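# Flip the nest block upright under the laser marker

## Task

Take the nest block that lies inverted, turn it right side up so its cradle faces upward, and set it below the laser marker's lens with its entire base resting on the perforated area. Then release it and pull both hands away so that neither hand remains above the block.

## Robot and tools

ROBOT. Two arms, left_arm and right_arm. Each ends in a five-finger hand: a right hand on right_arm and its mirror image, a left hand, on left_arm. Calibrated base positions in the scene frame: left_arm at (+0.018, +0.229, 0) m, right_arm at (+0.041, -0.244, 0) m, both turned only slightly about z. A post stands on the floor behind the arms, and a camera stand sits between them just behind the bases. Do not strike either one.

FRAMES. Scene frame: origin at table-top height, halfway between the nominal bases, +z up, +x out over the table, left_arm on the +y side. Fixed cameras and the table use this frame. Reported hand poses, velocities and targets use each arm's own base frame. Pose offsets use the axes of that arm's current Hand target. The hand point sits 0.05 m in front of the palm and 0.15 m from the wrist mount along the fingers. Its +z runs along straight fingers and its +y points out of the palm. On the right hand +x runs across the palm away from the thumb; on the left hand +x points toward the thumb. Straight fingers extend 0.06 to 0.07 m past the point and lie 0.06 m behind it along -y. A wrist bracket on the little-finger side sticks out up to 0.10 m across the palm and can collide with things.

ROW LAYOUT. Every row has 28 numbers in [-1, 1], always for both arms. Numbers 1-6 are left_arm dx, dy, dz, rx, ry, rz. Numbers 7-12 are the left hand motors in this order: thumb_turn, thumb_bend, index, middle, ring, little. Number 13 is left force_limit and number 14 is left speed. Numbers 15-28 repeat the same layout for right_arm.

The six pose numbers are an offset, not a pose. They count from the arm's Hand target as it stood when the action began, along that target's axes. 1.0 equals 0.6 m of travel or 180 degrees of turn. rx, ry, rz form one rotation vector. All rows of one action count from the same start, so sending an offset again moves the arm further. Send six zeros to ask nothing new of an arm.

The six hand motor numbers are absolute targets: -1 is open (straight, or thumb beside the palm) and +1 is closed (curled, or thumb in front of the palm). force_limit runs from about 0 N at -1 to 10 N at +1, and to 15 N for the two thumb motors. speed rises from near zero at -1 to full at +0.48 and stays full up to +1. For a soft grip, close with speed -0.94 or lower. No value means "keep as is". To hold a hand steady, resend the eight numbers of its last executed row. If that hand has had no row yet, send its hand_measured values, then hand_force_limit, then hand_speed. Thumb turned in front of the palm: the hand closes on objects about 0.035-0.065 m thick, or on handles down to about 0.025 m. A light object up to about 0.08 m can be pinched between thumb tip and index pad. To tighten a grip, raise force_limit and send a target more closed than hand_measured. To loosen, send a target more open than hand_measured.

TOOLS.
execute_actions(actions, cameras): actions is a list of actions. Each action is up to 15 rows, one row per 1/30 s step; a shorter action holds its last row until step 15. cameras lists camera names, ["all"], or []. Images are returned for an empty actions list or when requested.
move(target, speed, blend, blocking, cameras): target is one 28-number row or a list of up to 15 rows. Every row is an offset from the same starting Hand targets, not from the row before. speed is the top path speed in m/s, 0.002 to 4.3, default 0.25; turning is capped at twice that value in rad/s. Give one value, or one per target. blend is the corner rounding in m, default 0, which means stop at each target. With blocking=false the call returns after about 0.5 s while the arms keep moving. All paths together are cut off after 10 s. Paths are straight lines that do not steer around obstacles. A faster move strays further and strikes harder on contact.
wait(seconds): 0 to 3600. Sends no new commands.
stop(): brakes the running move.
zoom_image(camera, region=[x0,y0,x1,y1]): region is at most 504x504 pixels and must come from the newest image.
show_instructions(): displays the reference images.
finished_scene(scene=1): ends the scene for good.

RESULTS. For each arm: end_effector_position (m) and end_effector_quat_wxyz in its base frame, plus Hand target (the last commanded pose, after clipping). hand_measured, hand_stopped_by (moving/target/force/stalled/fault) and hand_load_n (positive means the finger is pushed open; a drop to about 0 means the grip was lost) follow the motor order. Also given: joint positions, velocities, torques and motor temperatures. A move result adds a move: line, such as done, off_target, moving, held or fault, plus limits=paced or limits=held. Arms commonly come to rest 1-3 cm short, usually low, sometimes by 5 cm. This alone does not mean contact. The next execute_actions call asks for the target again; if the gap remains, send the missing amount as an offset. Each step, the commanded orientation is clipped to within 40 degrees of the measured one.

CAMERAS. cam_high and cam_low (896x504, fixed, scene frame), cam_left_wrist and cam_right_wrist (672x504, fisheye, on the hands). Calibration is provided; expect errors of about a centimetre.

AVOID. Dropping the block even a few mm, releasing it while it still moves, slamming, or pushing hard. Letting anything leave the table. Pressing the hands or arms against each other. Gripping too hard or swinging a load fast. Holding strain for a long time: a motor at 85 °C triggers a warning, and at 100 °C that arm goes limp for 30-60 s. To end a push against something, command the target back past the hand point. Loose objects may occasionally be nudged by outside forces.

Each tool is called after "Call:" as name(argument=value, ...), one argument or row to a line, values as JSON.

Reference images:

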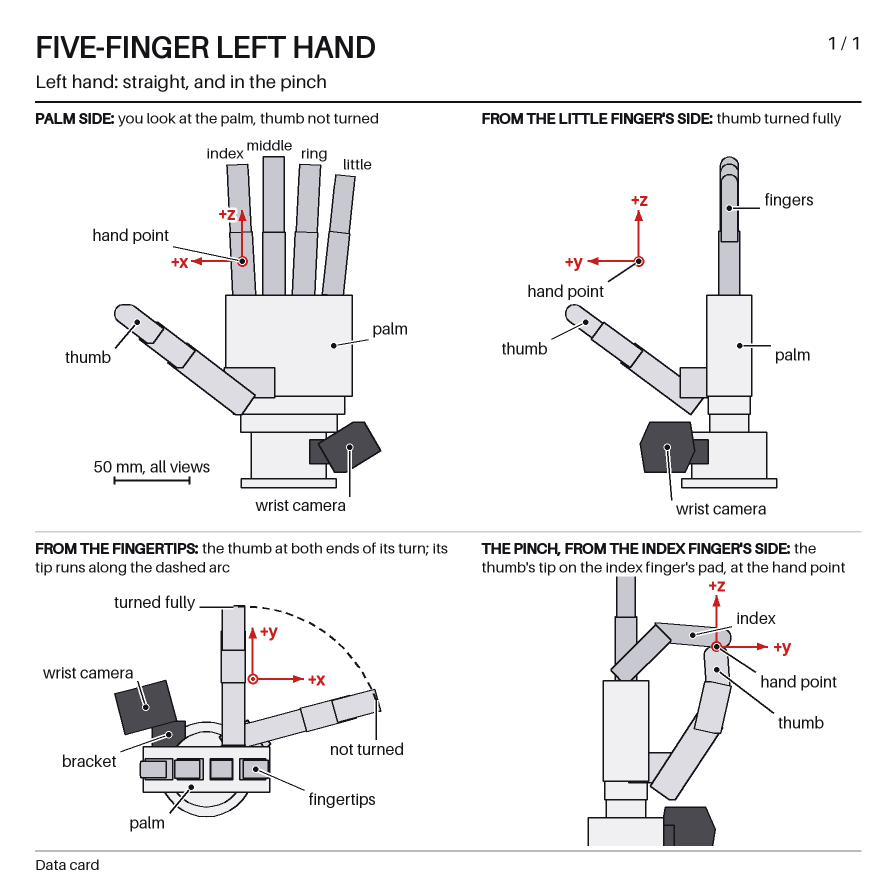

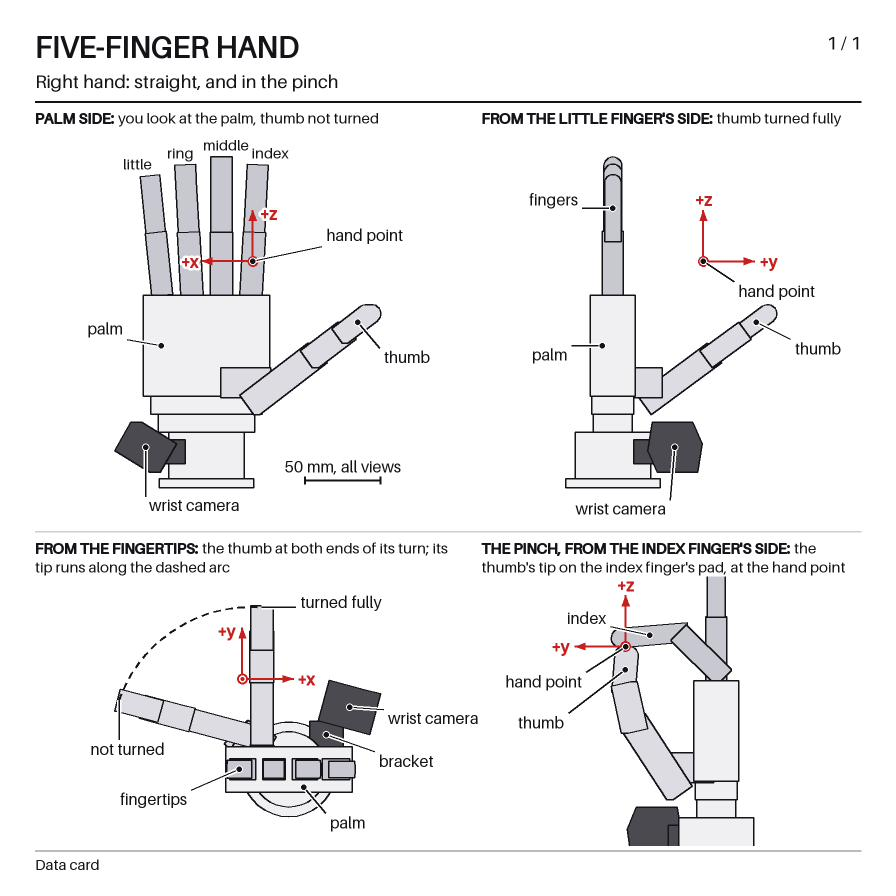

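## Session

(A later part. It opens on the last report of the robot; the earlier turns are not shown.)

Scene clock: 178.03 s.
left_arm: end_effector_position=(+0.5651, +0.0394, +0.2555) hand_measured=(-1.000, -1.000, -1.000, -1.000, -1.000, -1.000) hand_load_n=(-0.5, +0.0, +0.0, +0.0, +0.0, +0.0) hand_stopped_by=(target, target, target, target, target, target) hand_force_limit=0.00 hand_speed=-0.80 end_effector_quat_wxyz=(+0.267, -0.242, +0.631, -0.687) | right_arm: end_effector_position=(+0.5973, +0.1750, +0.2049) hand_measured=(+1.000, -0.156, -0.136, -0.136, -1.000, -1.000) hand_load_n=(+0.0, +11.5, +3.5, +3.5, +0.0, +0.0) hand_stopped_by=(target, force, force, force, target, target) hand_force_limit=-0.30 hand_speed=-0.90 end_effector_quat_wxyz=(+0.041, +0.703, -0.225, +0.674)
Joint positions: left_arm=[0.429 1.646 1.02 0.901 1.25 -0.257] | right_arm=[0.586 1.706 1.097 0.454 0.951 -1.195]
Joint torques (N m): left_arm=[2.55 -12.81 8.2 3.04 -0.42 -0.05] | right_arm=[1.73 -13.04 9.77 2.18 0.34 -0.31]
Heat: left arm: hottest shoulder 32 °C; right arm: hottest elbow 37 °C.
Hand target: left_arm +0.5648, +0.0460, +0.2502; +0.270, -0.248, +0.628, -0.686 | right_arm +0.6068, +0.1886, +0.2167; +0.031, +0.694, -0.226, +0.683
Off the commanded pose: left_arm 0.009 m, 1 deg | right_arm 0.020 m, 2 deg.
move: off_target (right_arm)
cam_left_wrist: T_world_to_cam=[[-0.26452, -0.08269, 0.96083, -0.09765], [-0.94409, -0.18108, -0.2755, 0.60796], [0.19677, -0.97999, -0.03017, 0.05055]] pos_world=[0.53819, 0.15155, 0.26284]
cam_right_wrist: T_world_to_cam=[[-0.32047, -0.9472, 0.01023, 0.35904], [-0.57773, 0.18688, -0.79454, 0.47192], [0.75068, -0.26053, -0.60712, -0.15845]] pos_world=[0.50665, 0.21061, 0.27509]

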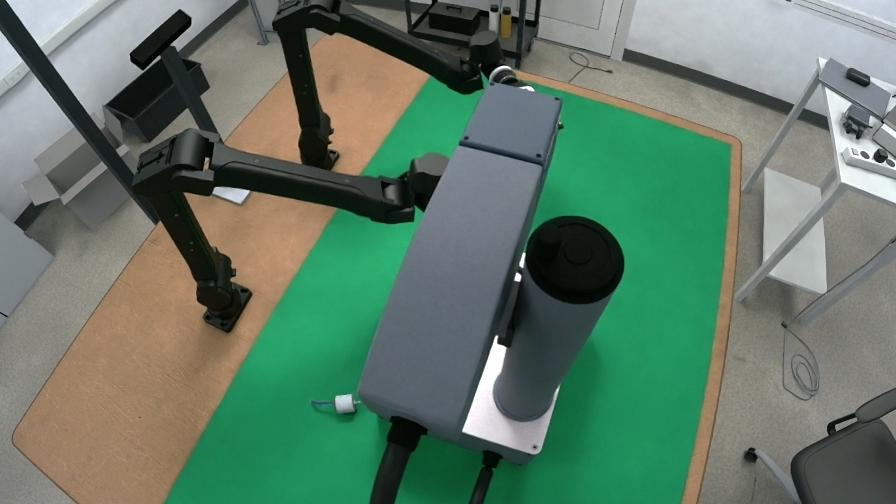

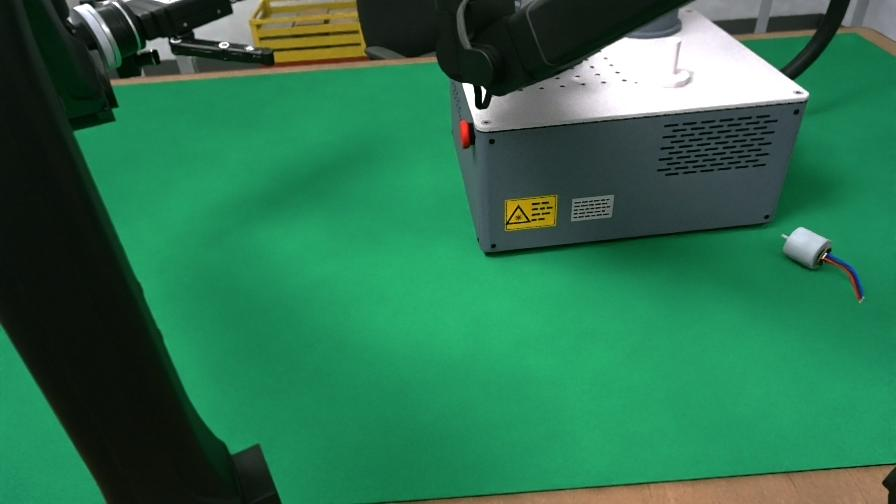

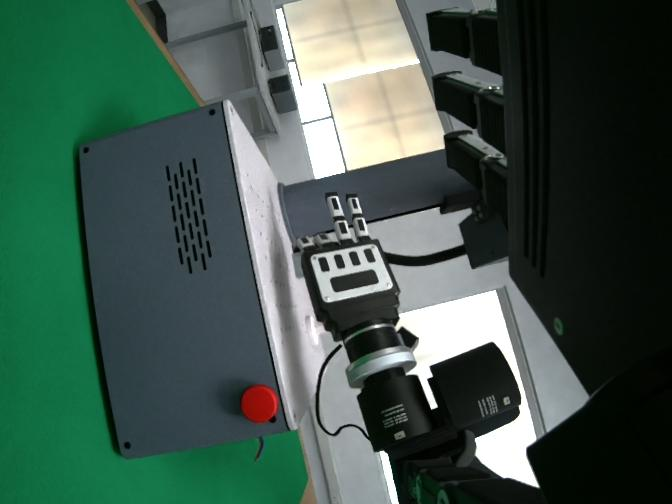

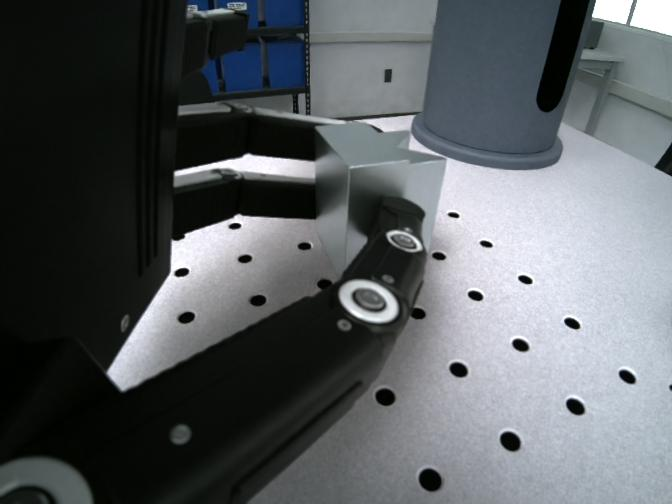

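Call:
move(
  target=[0,0,0,0,0,0,-1,-1,-1,-1,-1,-1,0,-0.8, -0.0176,0.0049,0.0012,0,0,0,1,0.1,0.05,0.05,-1,-1,-0.3,-0.9],
  cameras=["cam_left_wrist","cam_right_wrist"],
  speed=0.05,
)

Call:
zoom_image(
  camera="cam_left_wrist",
  region=[240, 200, 360, 300],
)

Call:
zoom_image(
  camera="cam_right_wrist",
  region=[160, 80, 560, 380],
)

Scene clock: 184.17 s.
left_arm: end_effector_position=(+0.5651, +0.0394, +0.2555) hand_measured=(-1.000, -1.000, -1.000, -1.000, -1.000, -1.000) hand_load_n=(+0.0, +0.0, +0.0, +0.0, +0.0, +0.0) hand_stopped_by=(target, target, target, target, target, target) hand_force_limit=0.00 hand_speed=-0.80 end_effector_quat_wxyz=(+0.267, -0.242, +0.631, -0.687) | right_arm: end_effector_position=(+0.5999, +0.1767, +0.2006) hand_measured=(+1.000, -0.156, -0.136, -0.136, -1.000, -1.000) hand_load_n=(+0.0, +11.5, +4.0, +4.0, +0.0, +0.0) hand_stopped_by=(target, force, force, force, target, target) hand_force_limit=-0.30 hand_speed=-0.90 end_effector_quat_wxyz=(+0.037, +0.699, -0.228, +0.677)
Joint positions: left_arm=[0.429 1.646 1.02 0.901 1.25 -0.257] | right_arm=[0.586 1.72 1.097 0.483 0.952 -1.195]
Joint torques (N m): left_arm=[1.85 -12.51 8.05 3.03 -0.43 -0.05] | right_arm=[1.49 -12.92 8.96 2.15 0.32 -0.31]
Heat: left arm: hottest shoulder 32 °C; right arm: hottest elbow 37 °C.
Hand target: left_arm +0.5648, +0.0460, +0.2502; +0.270, -0.248, +0.628, -0.686 | right_arm +0.6067, +0.1885, +0.2057; +0.031, +0.694, -0.226, +0.683
Off the commanded pose: left_arm 0.009 m, 1 deg | right_arm 0.015 m, 1 deg.
move: off_target (right_arm)
cam_left_wrist: T_world_to_cam=[[-0.26452, -0.08269, 0.96083, -0.09765], [-0.94409, -0.18108, -0.2755, 0.60796], [0.19677, -0.97999, -0.03017, 0.05055]] pos_world=[0.53819, 0.15155, 0.26284]
cam_right_wrist: T_world_to_cam=[[-0.32087, -0.94712, -0.00057, 0.3638], [-0.56849, 0.19308, -0.79971, 0.46406], [0.75753, -0.25628, -0.60039, -0.16882]] pos_world=[0.50844, 0.2117, 0.26996]

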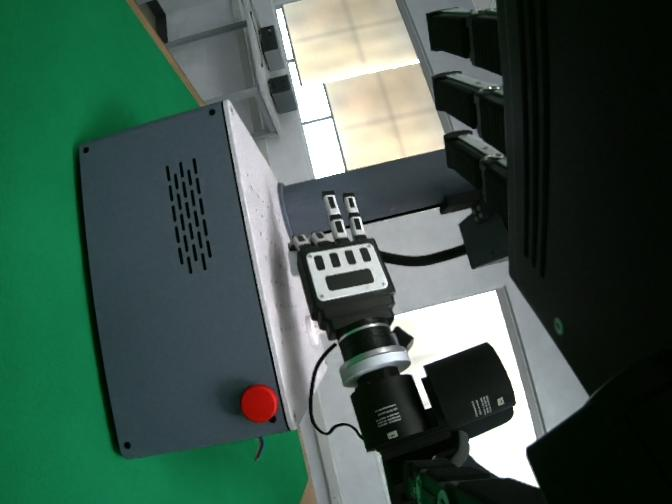

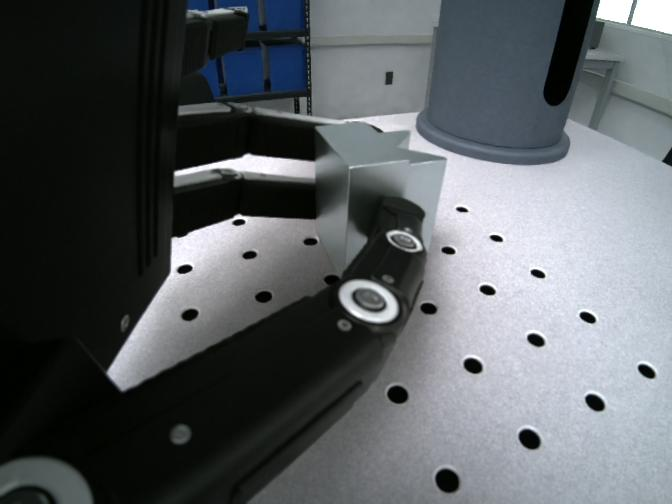

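Scaled by 4.200 from the camera's image (finer frame: 960x720).

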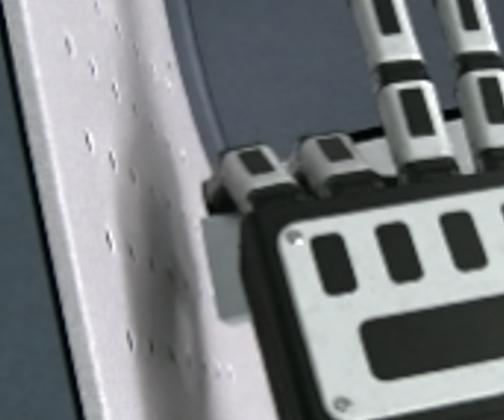

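Scaled by 1.260 from the camera's image (finer frame: 960x720).

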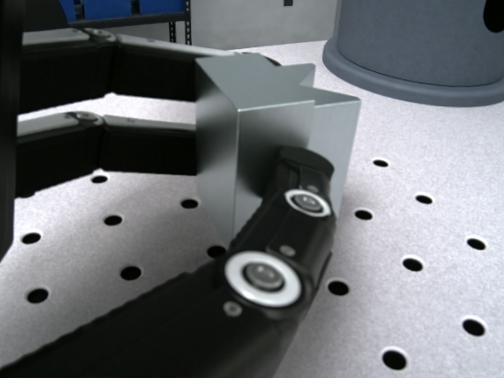

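Call:
move(
  target=[0,0,0,0,0,0,-1,-1,-1,-1,-1,-1,0,-0.8, -0.0144,0.004,0.001,0,0,0,1,0.1,0.05,0.05,-1,-1,-0.3,-0.9],
  cameras=["cam_left_wrist","cam_right_wrist"],
  speed=0.05,
)

Call:
zoom_image(
  camera="cam_left_wrist",
  region=[240, 200, 360, 300],
)

Call:
zoom_image(
  camera="cam_right_wrist",
  region=[160, 80, 560, 380],
)

Scene clock: 186.13 s.
left_arm: end_effector_position=(+0.5651, +0.0394, +0.2555) hand_measured=(-1.000, -1.000, -1.000, -1.000, -1.000, -1.000) hand_load_n=(+0.0, +0.0, +0.0, +0.0, +0.0, +0.0) hand_stopped_by=(target, target, target, target, target, target) hand_force_limit=0.00 hand_speed=-0.80 end_effector_quat_wxyz=(+0.267, -0.242, +0.631, -0.687) | right_arm: end_effector_position=(+0.6020, +0.1781, +0.1957) hand_measured=(+1.000, -0.156, -0.136, -0.136, -1.000, -1.000) hand_load_n=(+0.0, +11.5, +4.0, +3.5, +0.0, +0.0) hand_stopped_by=(target, force, force, force, target, target) hand_force_limit=-0.30 hand_speed=-0.90 end_effector_quat_wxyz=(+0.034, +0.697, -0.230, +0.679)
Joint positions: left_arm=[0.429 1.646 1.02 0.901 1.25 -0.257] | right_arm=[0.586 1.734 1.097 0.506 0.952 -1.195]
Joint torques (N m): left_arm=[2.73 -12.57 8.14 3.03 -0.49 -0.07] | right_arm=[1.73 -13.1 8.35 2.24 0.31 -0.3]
Heat: left arm: hottest shoulder 32 °C; right arm: hottest elbow 37 °C.
Hand target: left_arm +0.5648, +0.0460, +0.2502; +0.270, -0.248, +0.628, -0.686 | right_arm +0.6067, +0.1885, +0.1969; +0.031, +0.694, -0.226, +0.683
Off the commanded pose: left_arm 0.009 m, 1 deg | right_arm 0.011 m, 1 deg.
move: off_target (right_arm)
cam_left_wrist: T_world_to_cam=[[-0.26452, -0.08269, 0.96083, -0.09765], [-0.94409, -0.18108, -0.2755, 0.60796], [0.19677, -0.97999, -0.03017, 0.05055]] pos_world=[0.53819, 0.15155, 0.26284]
cam_right_wrist: T_world_to_cam=[[-0.32079, -0.94712, -0.00718, 0.36709], [-0.56278, 0.1967, -0.80286, 0.45762], [0.76182, -0.25351, -0.59612, -0.17698]] pos_world=[0.51013, 0.2128, 0.26454]

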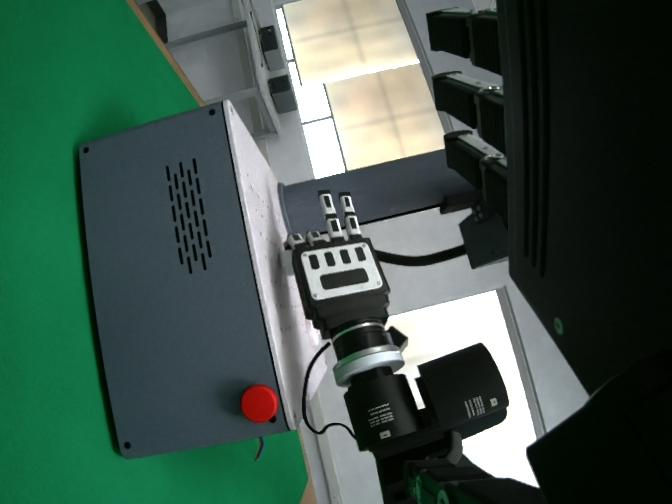

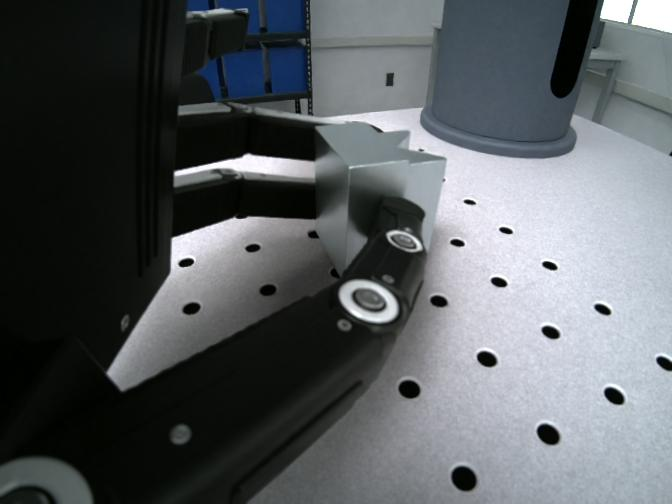

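Scaled by 4.200 from the camera's image (finer frame: 960x720).

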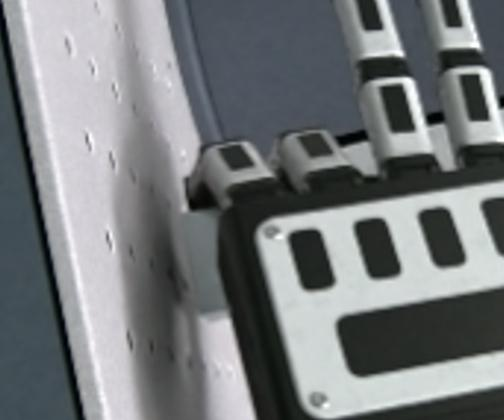

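Scaled by 1.260 from the camera's image (finer frame: 960x720).

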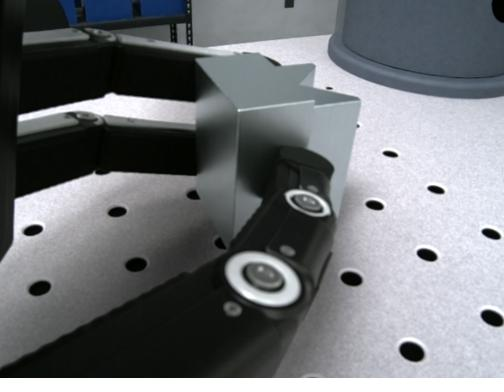

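Call:
move(
  target=[0,0,0,0,0,0,-1,-1,-1,-1,-1,-1,0,-0.8, -0.0088,0.0024,0.0006,0,0,0,1,0.1,0.05,0.05,-1,-1,-0.3,-0.9],
  cameras=["cam_left_wrist","cam_right_wrist"],
  speed=0.05,
)

Call:
zoom_image(
  camera="cam_left_wrist",
  region=[240, 200, 360, 300],
)

Call:
zoom_image(
  camera="cam_right_wrist",
  region=[160, 80, 560, 380],
)

Scene clock: 187.83 s.
left_arm: end_effector_position=(+0.5651, +0.0394, +0.2555) hand_measured=(-1.000, -1.000, -1.000, -1.000, -1.000, -1.000) hand_load_n=(-0.5, +0.0, +0.0, +0.0, +0.0, +0.0) hand_stopped_by=(target, target, target, target, target, target) hand_force_limit=0.00 hand_speed=-0.80 end_effector_quat_wxyz=(+0.267, -0.242, +0.631, -0.687) | right_arm: end_effector_position=(+0.6032, +0.1789, +0.1931) hand_measured=(+1.000, -0.156, -0.136, -0.136, -1.000, -1.000) hand_load_n=(+0.0, +11.0, +4.0, +4.0, +0.0, +0.0) hand_stopped_by=(target, force, force, force, target, target) hand_force_limit=-0.30 hand_speed=-0.90 end_effector_quat_wxyz=(+0.033, +0.695, -0.231, +0.680)
Joint positions: left_arm=[0.429 1.646 1.02 0.901 1.25 -0.257] | right_arm=[0.586 1.742 1.097 0.519 0.952 -1.195]
Joint torques (N m): left_arm=[2.49 -11.87 8.14 3.06 -0.46 -0.12] | right_arm=[1.49 -13.39 7.97 2.25 0.3 -0.31]
Heat: left arm: hottest shoulder 32 °C; right arm: hottest elbow 37 °C.
Hand target: left_arm +0.5648, +0.0460, +0.2502; +0.270, -0.248, +0.628, -0.686 | right_arm +0.6068, +0.1885, +0.1913; +0.031, +0.694, -0.226, +0.683
Off the commanded pose: left_arm 0.009 m, 1 deg | right_arm 0.010 m, 1 deg.
move: done
cam_left_wrist: T_world_to_cam=[[-0.26452, -0.08269, 0.96083, -0.09765], [-0.94409, -0.18108, -0.2755, 0.60796], [0.19677, -0.97999, -0.03017, 0.05055]] pos_world=[0.53819, 0.15155, 0.26284]
cam_right_wrist: T_world_to_cam=[[-0.32073, -0.9471, -0.01172, 0.36907], [-0.55892, 0.19923, -0.80493, 0.45362], [0.76468, -0.25162, -0.59325, -0.18193]] pos_world=[0.51102, 0.21339, 0.26153]

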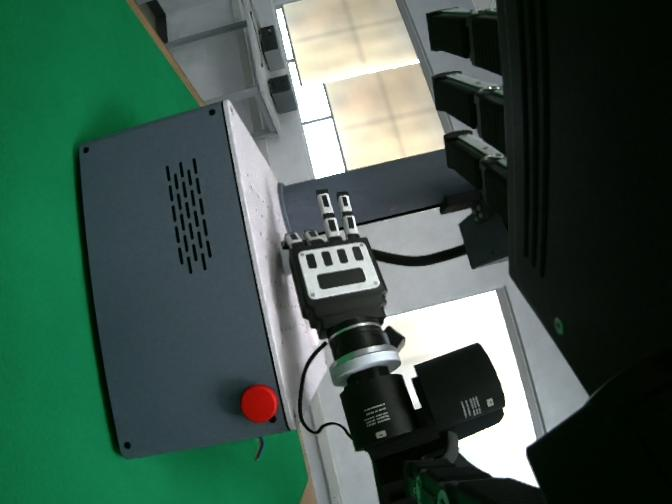

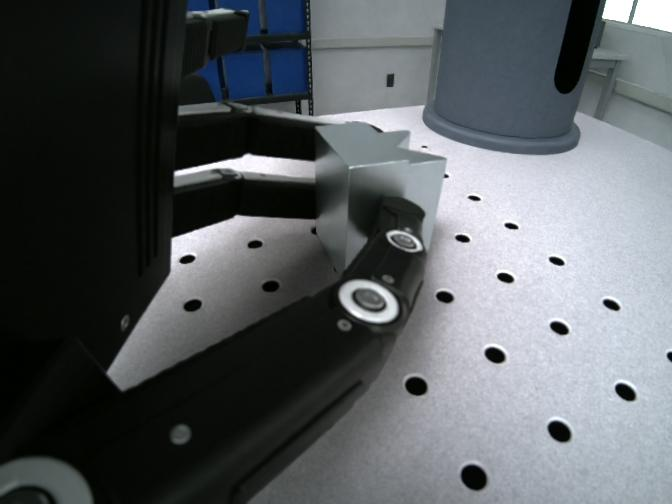

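Scaled by 4.200 from the camera's image (finer frame: 960x720).

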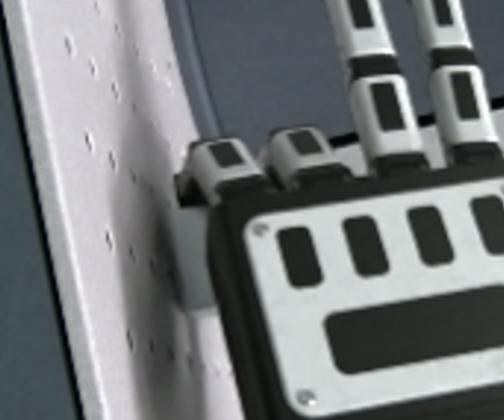

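Scaled by 1.260 from the camera's image (finer frame: 960x720).

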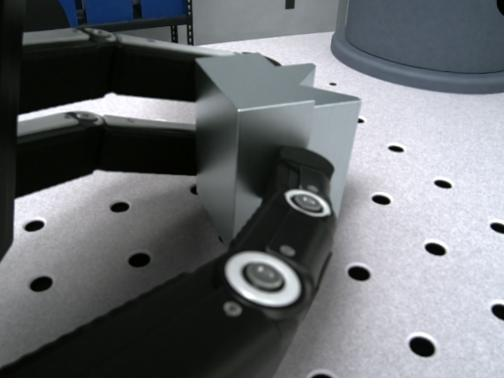

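Call:
move(
  target=[0,0,0,0,0,0,-1,-1,-1,-1,-1,-1,0,-0.8, 0,0,0,-0.0025,-0.007,-0.0087,1,0.1,0.05,0.05,-1,-1,-0.3,-0.9],
  cameras=["cam_left_wrist","cam_right_wrist"],
  speed=0.05,
)

Call:
zoom_image(
  camera="cam_left_wrist",
  region=[240, 200, 360, 300],
)

Call:
zoom_image(
  camera="cam_right_wrist",
  region=[290, 100, 470, 300],
)

Scene clock: 190.83 s.
left_arm: end_effector_position=(+0.5651, +0.0394, +0.2555) hand_measured=(-1.000, -1.000, -1.000, -1.000, -1.000, -1.000) hand_load_n=(-0.5, +0.0, +0.0, +0.0, +0.0, +0.0) hand_stopped_by=(target, target, target, target, target, target) hand_force_limit=0.00 hand_speed=-0.80 end_effector_quat_wxyz=(+0.267, -0.242, +0.631, -0.687) | right_arm: end_effector_position=(+0.6016, +0.1778, +0.1892) hand_measured=(+1.000, -0.156, -0.136, -0.136, -1.000, -1.000) hand_load_n=(+0.0, +11.0, +4.0, +4.0, +0.0, +0.0) hand_stopped_by=(target, force, force, force, target, target) hand_force_limit=-0.30 hand_speed=-0.90 end_effector_quat_wxyz=(+0.041, +0.702, -0.226, +0.674)
Joint positions: left_arm=[0.429 1.646 1.02 0.901 1.25 -0.257] | right_arm=[0.586 1.742 1.097 0.492 0.952 -1.195]
Joint torques (N m): left_arm=[2.84 -12.98 8.2 2.97 -0.49 -0.08] | right_arm=[1.61 -13.39 8.9 0.94 0.28 -0.27]
Heat: left arm: hottest shoulder 32 °C; right arm: hottest elbow 37 °C.
Hand target: left_arm +0.5648, +0.0460, +0.2502; +0.270, -0.248, +0.628, -0.686 | right_arm +0.6068, +0.1885, +0.1913; +0.041, +0.704, -0.220, +0.674
Off the commanded pose: left_arm 0.009 m, 1 deg | right_arm 0.012 m, 1 deg.
move: off_target (right_arm)
cam_left_wrist: T_world_to_cam=[[-0.26452, -0.08269, 0.96083, -0.09765], [-0.94409, -0.18108, -0.2755, 0.60796], [0.19677, -0.97999, -0.03017, 0.05055]] pos_world=[0.53819, 0.15155, 0.26284]
cam_right_wrist: T_world_to_cam=[[-0.32075, -0.94711, 0.01005, 0.3634], [-0.57727, 0.18706, -0.79483, 0.46105], [0.75091, -0.26075, -0.60674, -0.17077]] pos_world=[0.51095, 0.21341, 0.25919]

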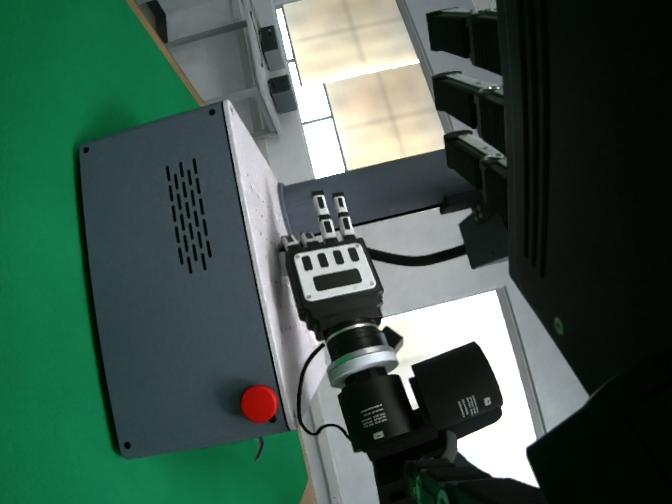

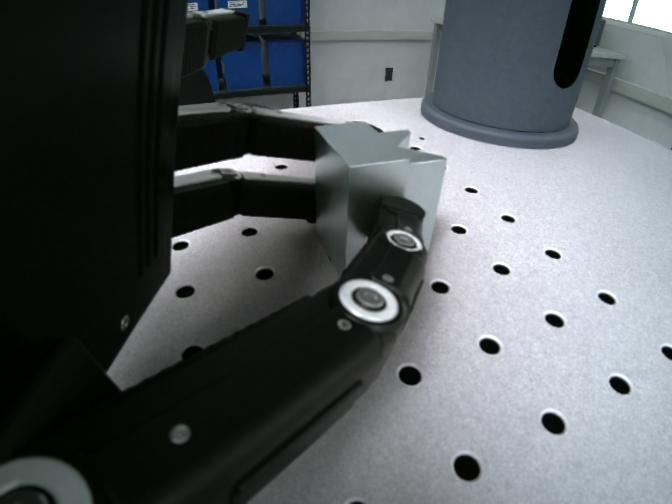

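Scaled by 4.200 from the camera's image (finer frame: 960x720).

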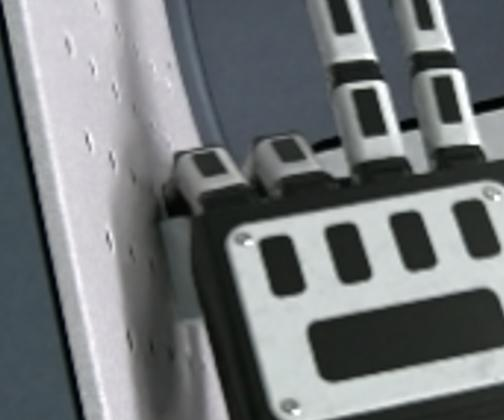

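Scaled by 2.520 from the camera's image (finer frame: 960x720).

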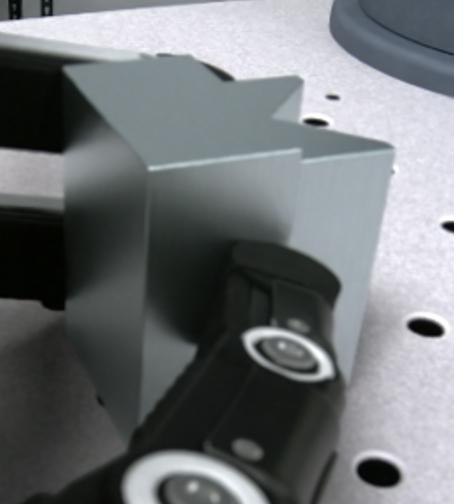

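Call:
move(
  target=[0,0,0,0,0,0,-1,-1,-1,-1,-1,-1,0,-0.8, -0.0065,0.0018,0.0005,0,0,0,1,0.1,0.05,0.05,-1,-1,-0.3,-0.9],
  cameras=["cam_left_wrist","cam_right_wrist"],
  speed=0.05,
)

Call:
zoom_image(
  camera="cam_left_wrist",
  region=[240, 200, 360, 300],
)

Call:
zoom_image(
  camera="cam_right_wrist",
  region=[290, 100, 470, 300],
)

Scene clock: 194.50 s.
left_arm: end_effector_position=(+0.5651, +0.0394, +0.2555) hand_measured=(-1.000, -1.000, -1.000, -1.000, -1.000, -1.000) hand_load_n=(-0.5, +0.0, +0.0, +0.0, +0.0, +0.0) hand_stopped_by=(target, target, target, target, target, target) hand_force_limit=0.00 hand_speed=-0.80 end_effector_quat_wxyz=(+0.267, -0.242, +0.631, -0.687) | right_arm: end_effector_position=(+0.6016, +0.1778, +0.1892) hand_measured=(+1.000, -0.156, -0.136, -0.136, -1.000, -1.000) hand_load_n=(+0.0, +11.5, +4.0, +4.0, -0.5, +0.0) hand_stopped_by=(target, force, force, force, target, target) hand_force_limit=-0.30 hand_speed=-0.90 end_effector_quat_wxyz=(+0.041, +0.702, -0.226, +0.674)
Joint positions: left_arm=[0.429 1.646 1.02 0.901 1.25 -0.257] | right_arm=[0.586 1.742 1.097 0.492 0.952 -1.195]
Joint torques (N m): left_arm=[2.14 -12.69 8.06 2.82 -0.47 -0.05] | right_arm=[1.61 -12.81 8.58 1.52 0.28 -0.26]
Heat: left arm: hottest shoulder 32 °C; right arm: hottest elbow 37 °C.
Hand target: left_arm +0.5648, +0.0460, +0.2502; +0.270, -0.248, +0.628, -0.686 | right_arm +0.6067, +0.1884, +0.1873; +0.041, +0.704, -0.220, +0.674
Off the commanded pose: left_arm 0.009 m, 1 deg | right_arm 0.012 m, 1 deg.
move: off_target (right_arm)
cam_left_wrist: T_world_to_cam=[[-0.26452, -0.08269, 0.96083, -0.09765], [-0.94409, -0.18108, -0.2755, 0.60796], [0.19677, -0.97999, -0.03017, 0.05055]] pos_world=[0.53819, 0.15155, 0.26284]
cam_right_wrist: T_world_to_cam=[[-0.32075, -0.94711, 0.01005, 0.3634], [-0.57727, 0.18706, -0.79483, 0.46105], [0.75091, -0.26075, -0.60674, -0.17077]] pos_world=[0.51095, 0.21341, 0.25919]

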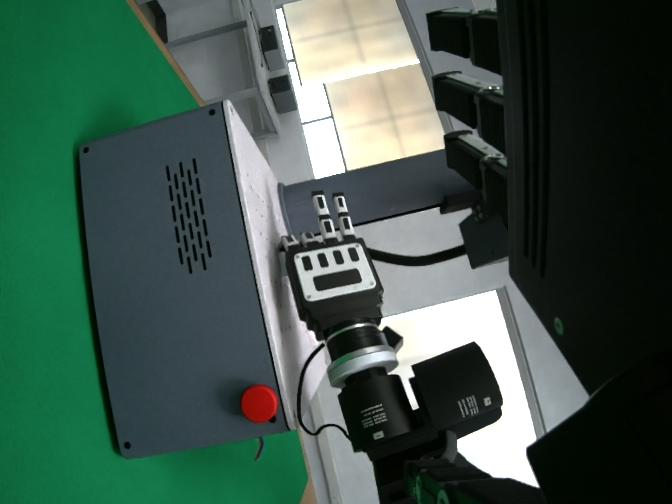

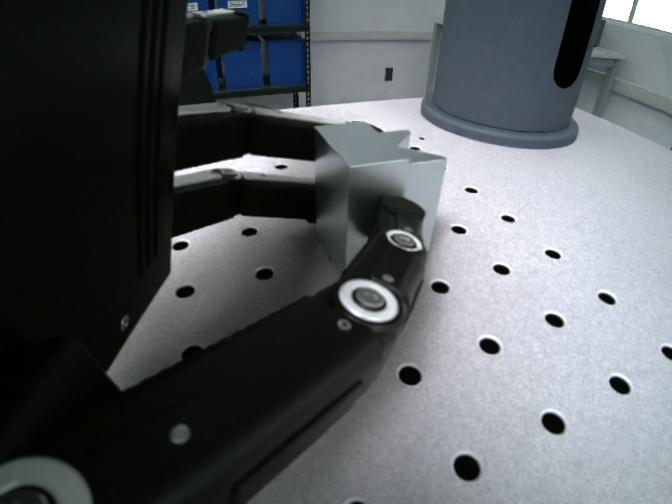

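Scaled by 4.200 from the camera's image (finer frame: 960x720).

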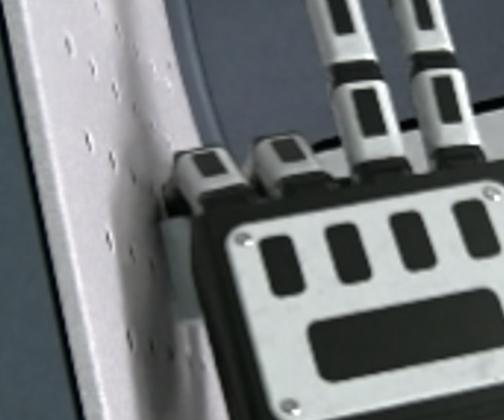

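Scaled by 2.520 from the camera's image (finer frame: 960x720).

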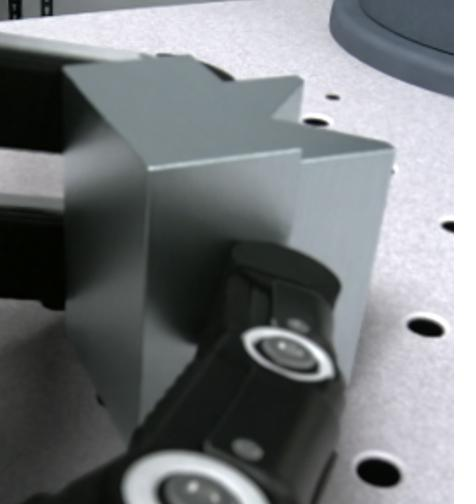

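Call:
move(
  target=[0,0,0,0,0,0,-1,-1,-1,-1,-1,-1,0,-0.8, -0.0088,0.0024,0.0006,0,0,0,1,0.1,0.05,0.05,-1,-1,-0.3,-0.9],
  cameras=["cam_left_wrist","cam_right_wrist"],
  speed=0.05,
)

Call:
zoom_image(
  camera="cam_left_wrist",
  region=[240, 200, 360, 300],
)

Call:
zoom_image(
  camera="cam_right_wrist",
  region=[290, 100, 470, 300],
)

Scene clock: 195.97 s.
left_arm: end_effector_position=(+0.5651, +0.0394, +0.2555) hand_measured=(-1.000, -1.000, -1.000, -1.000, -1.000, -1.000) hand_load_n=(+0.0, +0.0, +0.0, +0.0, +0.0, +0.0) hand_stopped_by=(target, target, target, target, target, target) hand_force_limit=0.00 hand_speed=-0.80 end_effector_quat_wxyz=(+0.267, -0.242, +0.631, -0.687) | right_arm: end_effector_position=(+0.6016, +0.1778, +0.1887) hand_measured=(+1.000, -0.156, -0.136, -0.136, -1.000, -1.000) hand_load_n=(+0.0, +11.5, +4.0, +4.0, +0.0, +0.0) hand_stopped_by=(target, force, force, force, target, target) hand_force_limit=-0.30 hand_speed=-0.90 end_effector_quat_wxyz=(+0.041, +0.703, -0.225, +0.674)
Joint positions: left_arm=[0.429 1.646 1.02 0.901 1.25 -0.257] | right_arm=[0.586 1.743 1.097 0.492 0.952 -1.195]
Joint torques (N m): left_arm=[2.32 -12.16 8.03 2.97 -0.41 -0.06] | right_arm=[1.55 -12.22 8.18 2.14 0.29 -0.26]
Heat: left arm: hottest shoulder 32 °C; right arm: hottest elbow 37 °C.
Hand target: left_arm +0.5648, +0.0460, +0.2502; +0.270, -0.248, +0.628, -0.686 | right_arm +0.6065, +0.1884, +0.1816; +0.041, +0.704, -0.220, +0.674
Off the commanded pose: left_arm 0.009 m, 1 deg | right_arm 0.014 m, 1 deg.
move: off_target (right_arm)
cam_left_wrist: T_world_to_cam=[[-0.26452, -0.08269, 0.96083, -0.09765], [-0.94409, -0.18108, -0.2755, 0.60796], [0.19677, -0.97999, -0.03017, 0.05055]] pos_world=[0.53819, 0.15155, 0.26284]
cam_right_wrist: T_world_to_cam=[[-0.32079, -0.94709, 0.01066, 0.3633], [-0.57773, 0.18675, -0.79458, 0.46103], [0.75054, -0.26105, -0.60707, -0.17075]] pos_world=[0.51105, 0.21341, 0.25879]

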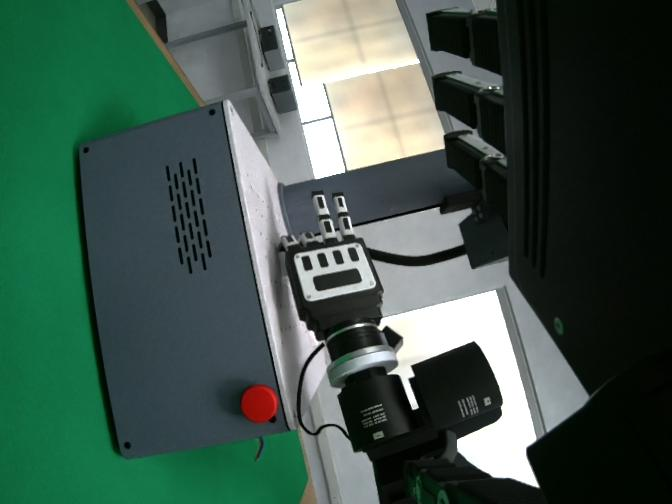

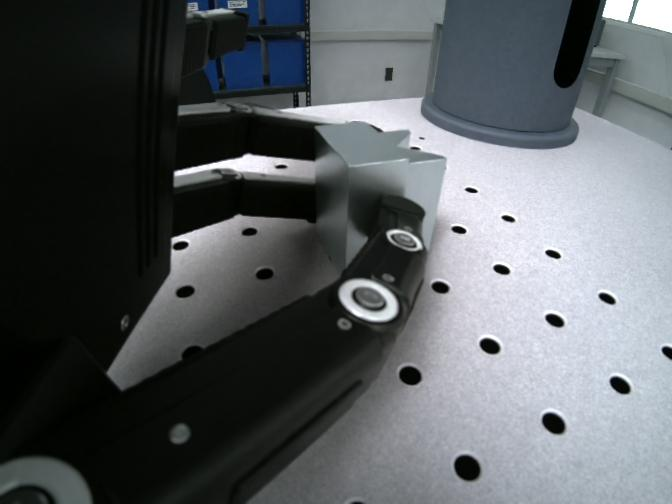

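Scaled by 4.200 from the camera's image (finer frame: 960x720).

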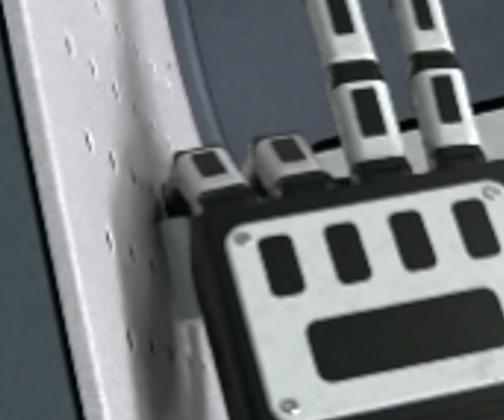

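Scaled by 2.520 from the camera's image (finer frame: 960x720).

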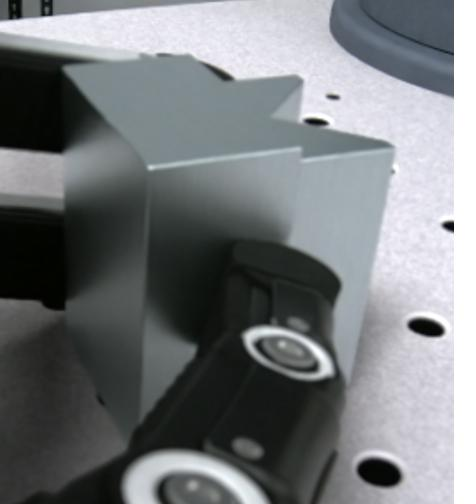

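Call:
move(
  target=[
    [0,0,0,0,0,0,-1,-1,-1,-1,-1,-1,0,-0.8, 0.008,-0.0022,-0.0005,0,0,0,1,0.1,0.05,0.05,-1,-1,-0.3,-0.9],
    [0,0,0,0,0,0,-1,-1,-1,-1,-1,-1,0,-0.8, 0.008,-0.0022,-0.0005,0,0,0,1,0.1,-0.25,-0.25,-1,-1,-0.3,-0.92],
  ],
  cameras=["cam_left_wrist","cam_right_wrist"],
  speed=0.05,
)

Call:
zoom_image(
  camera="cam_left_wrist",
  region=[240, 200, 360, 300],
)

Call:
zoom_image(
  camera="cam_right_wrist",
  region=[290, 100, 470, 300],
)

Scene clock: 200.30 s.
left_arm: end_effector_position=(+0.5651, +0.0394, +0.2555) hand_measured=(-1.000, -1.000, -1.000, -1.000, -1.000, -1.000) hand_load_n=(+0.0, +0.0, +0.0, +0.0, +0.0, +0.0) hand_stopped_by=(target, target, target, target, target, target) hand_force_limit=0.00 hand_speed=-0.80 end_effector_quat_wxyz=(+0.267, -0.242, +0.631, -0.687) | right_arm: end_effector_position=(+0.6015, +0.1777, +0.1888) hand_measured=(+1.000, -0.154, -0.250, -0.250, -1.000, -1.000) hand_load_n=(+0.5, +0.5, +0.0, +0.0, +0.0, +0.0) hand_stopped_by=(target, force, target, target, target, target) hand_force_limit=-0.30 hand_speed=-0.92 end_effector_quat_wxyz=(+0.042, +0.703, -0.225, +0.674)
Joint positions: left_arm=[0.429 1.646 1.02 0.901 1.25 -0.257] | right_arm=[0.586 1.743 1.097 0.492 0.952 -1.196]
Joint torques (N m): left_arm=[2.43 -12.63 8.12 3.07 -0.44 -0.05] | right_arm=[1.55 -12.92 8.54 1.58 0.24 -0.24]
Heat: left arm: hottest shoulder 32 °C; right arm: hottest elbow 37 °C.
Hand target: left_arm +0.5648, +0.0460, +0.2502; +0.270, -0.248, +0.628, -0.686 | right_arm +0.6067, +0.1885, +0.1866; +0.041, +0.704, -0.220, +0.674
Off the commanded pose: left_arm 0.009 m, 1 deg | right_arm 0.012 m, 1 deg.
move: off_target (right_arm); target 2's new numbers were sent with right_arm's hand 0.012 m and 1 deg from that target
cam_left_wrist: T_world_to_cam=[[-0.26452, -0.08269, 0.96083, -0.09765], [-0.94409, -0.18108, -0.2755, 0.60796], [0.19677, -0.97999, -0.03017, 0.05055]] pos_world=[0.53819, 0.15155, 0.26284]
cam_right_wrist: T_world_to_cam=[[-0.32139, -0.94687, 0.01191, 0.36321], [-0.57794, 0.18617, -0.79456, 0.46127], [0.75013, -0.26225, -0.60707, -0.17015]] pos_world=[0.51095, 0.21341, 0.25889]

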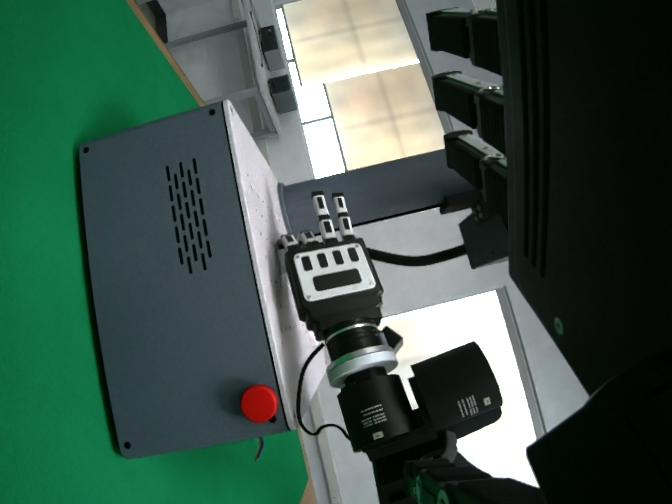

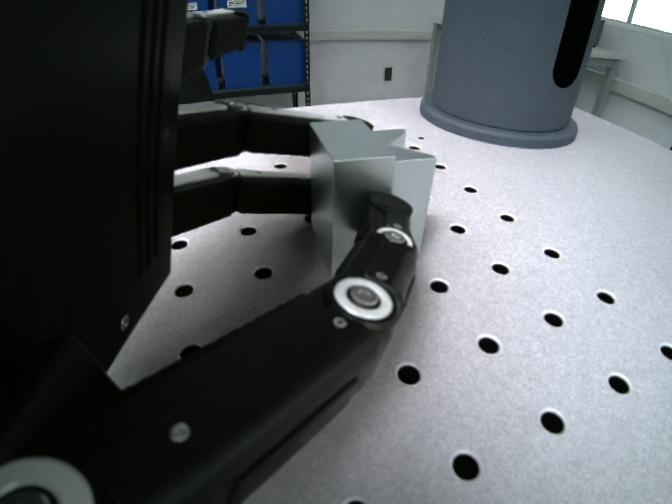

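Scaled by 4.200 from the camera's image (finer frame: 960x720).

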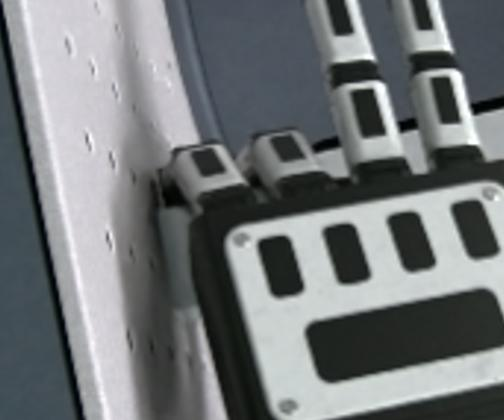

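Scaled by 2.520 from the camera's image (finer frame: 960x720).

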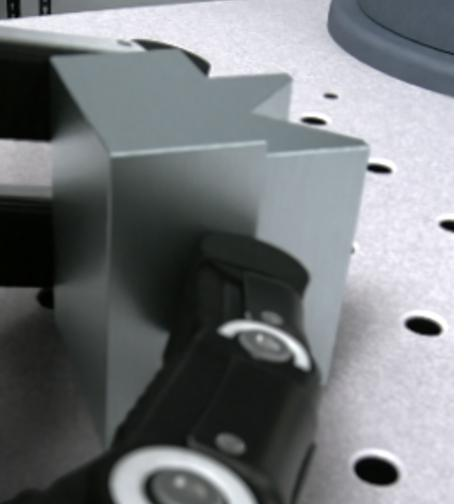

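Call:
move(
  target=[
    [0,0,0,0,0,0,-1,-1,-1,-1,-1,-1,0,-0.8, 0,0,0,0,0,0,1,0.1,-0.6,-0.6,-1,-1,-0.3,-0.8],
    [0,0,0,0,0,0,-1,-1,-1,-1,-1,-1,0,-0.8, 0,0,0,0,0,0,1,-0.5,-0.6,-0.6,-1,-1,-0.3,-0.8],
  ],
  cameras=["cam_left_wrist","cam_right_wrist"],
  speed=0.05,
)

Call:
zoom_image(
  camera="cam_right_wrist",
  region=[200, 80, 500, 330],
)

Scene clock: 203.70 s.
left_arm: end_effector_position=(+0.5651, +0.0394, +0.2555) hand_measured=(-1.000, -1.000, -1.000, -1.000, -1.000, -1.000) hand_load_n=(-0.5, +0.5, +0.0, +0.0, +0.0, +0.0) hand_stopped_by=(target, target, target, target, target, target) hand_force_limit=0.00 hand_speed=-0.80 end_effector_quat_wxyz=(+0.267, -0.242, +0.631, -0.687) | right_arm: end_effector_position=(+0.6015, +0.1777, +0.1888) hand_measured=(+1.000, -0.500, -0.600, -0.600, -1.000, -1.000) hand_load_n=(+0.5, +0.0, +0.0, +0.0, +0.0, +0.0) hand_stopped_by=(target, target, target, target, target, target) hand_force_limit=-0.30 hand_speed=-0.80 end_effector_quat_wxyz=(+0.042, +0.703, -0.225, +0.674)
Joint positions: left_arm=[0.429 1.646 1.02 0.901 1.25 -0.257] | right_arm=[0.586 1.743 1.097 0.492 0.952 -1.196]
Joint torques (N m): left_arm=[2.08 -12.81 8.17 3.07 -0.49 -0.07] | right_arm=[1.55 -12.75 8.59 1.59 0.25 -0.24]
Heat: left arm: hottest shoulder 32 °C; right arm: hottest elbow 37 °C.
Hand target: left_arm +0.5648, +0.0460, +0.2502; +0.270, -0.248, +0.628, -0.686 | right_arm +0.6067, +0.1885, +0.1866; +0.041, +0.704, -0.220, +0.674
Off the commanded pose: left_arm 0.009 m, 1 deg | right_arm 0.012 m, 1 deg.
move: done; target 2's new numbers were sent with right_arm's hand 0.012 m and 1 deg from that target
cam_left_wrist: T_world_to_cam=[[-0.26452, -0.08269, 0.96083, -0.09765], [-0.94409, -0.18108, -0.2755, 0.60796], [0.19677, -0.97999, -0.03017, 0.05055]] pos_world=[0.53819, 0.15155, 0.26284]
cam_right_wrist: T_world_to_cam=[[-0.32139, -0.94687, 0.01191, 0.36321], [-0.57794, 0.18617, -0.79456, 0.46127], [0.75013, -0.26225, -0.60707, -0.17015]] pos_world=[0.51095, 0.21341, 0.25889]

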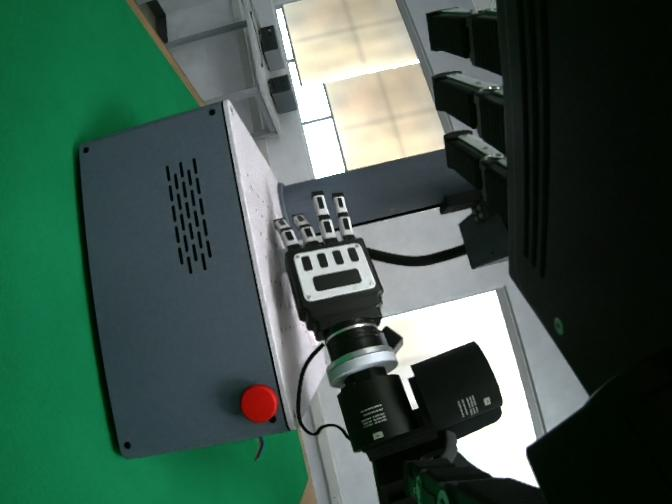

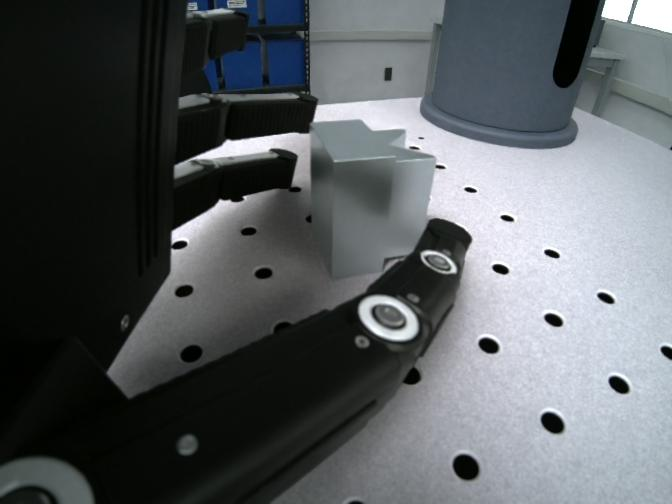

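Scaled by 1.680 from the camera's image (finer frame: 960x720).

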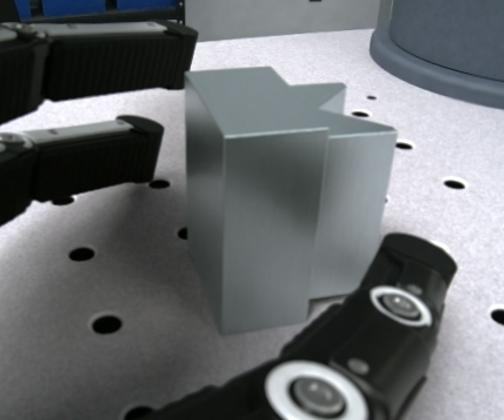

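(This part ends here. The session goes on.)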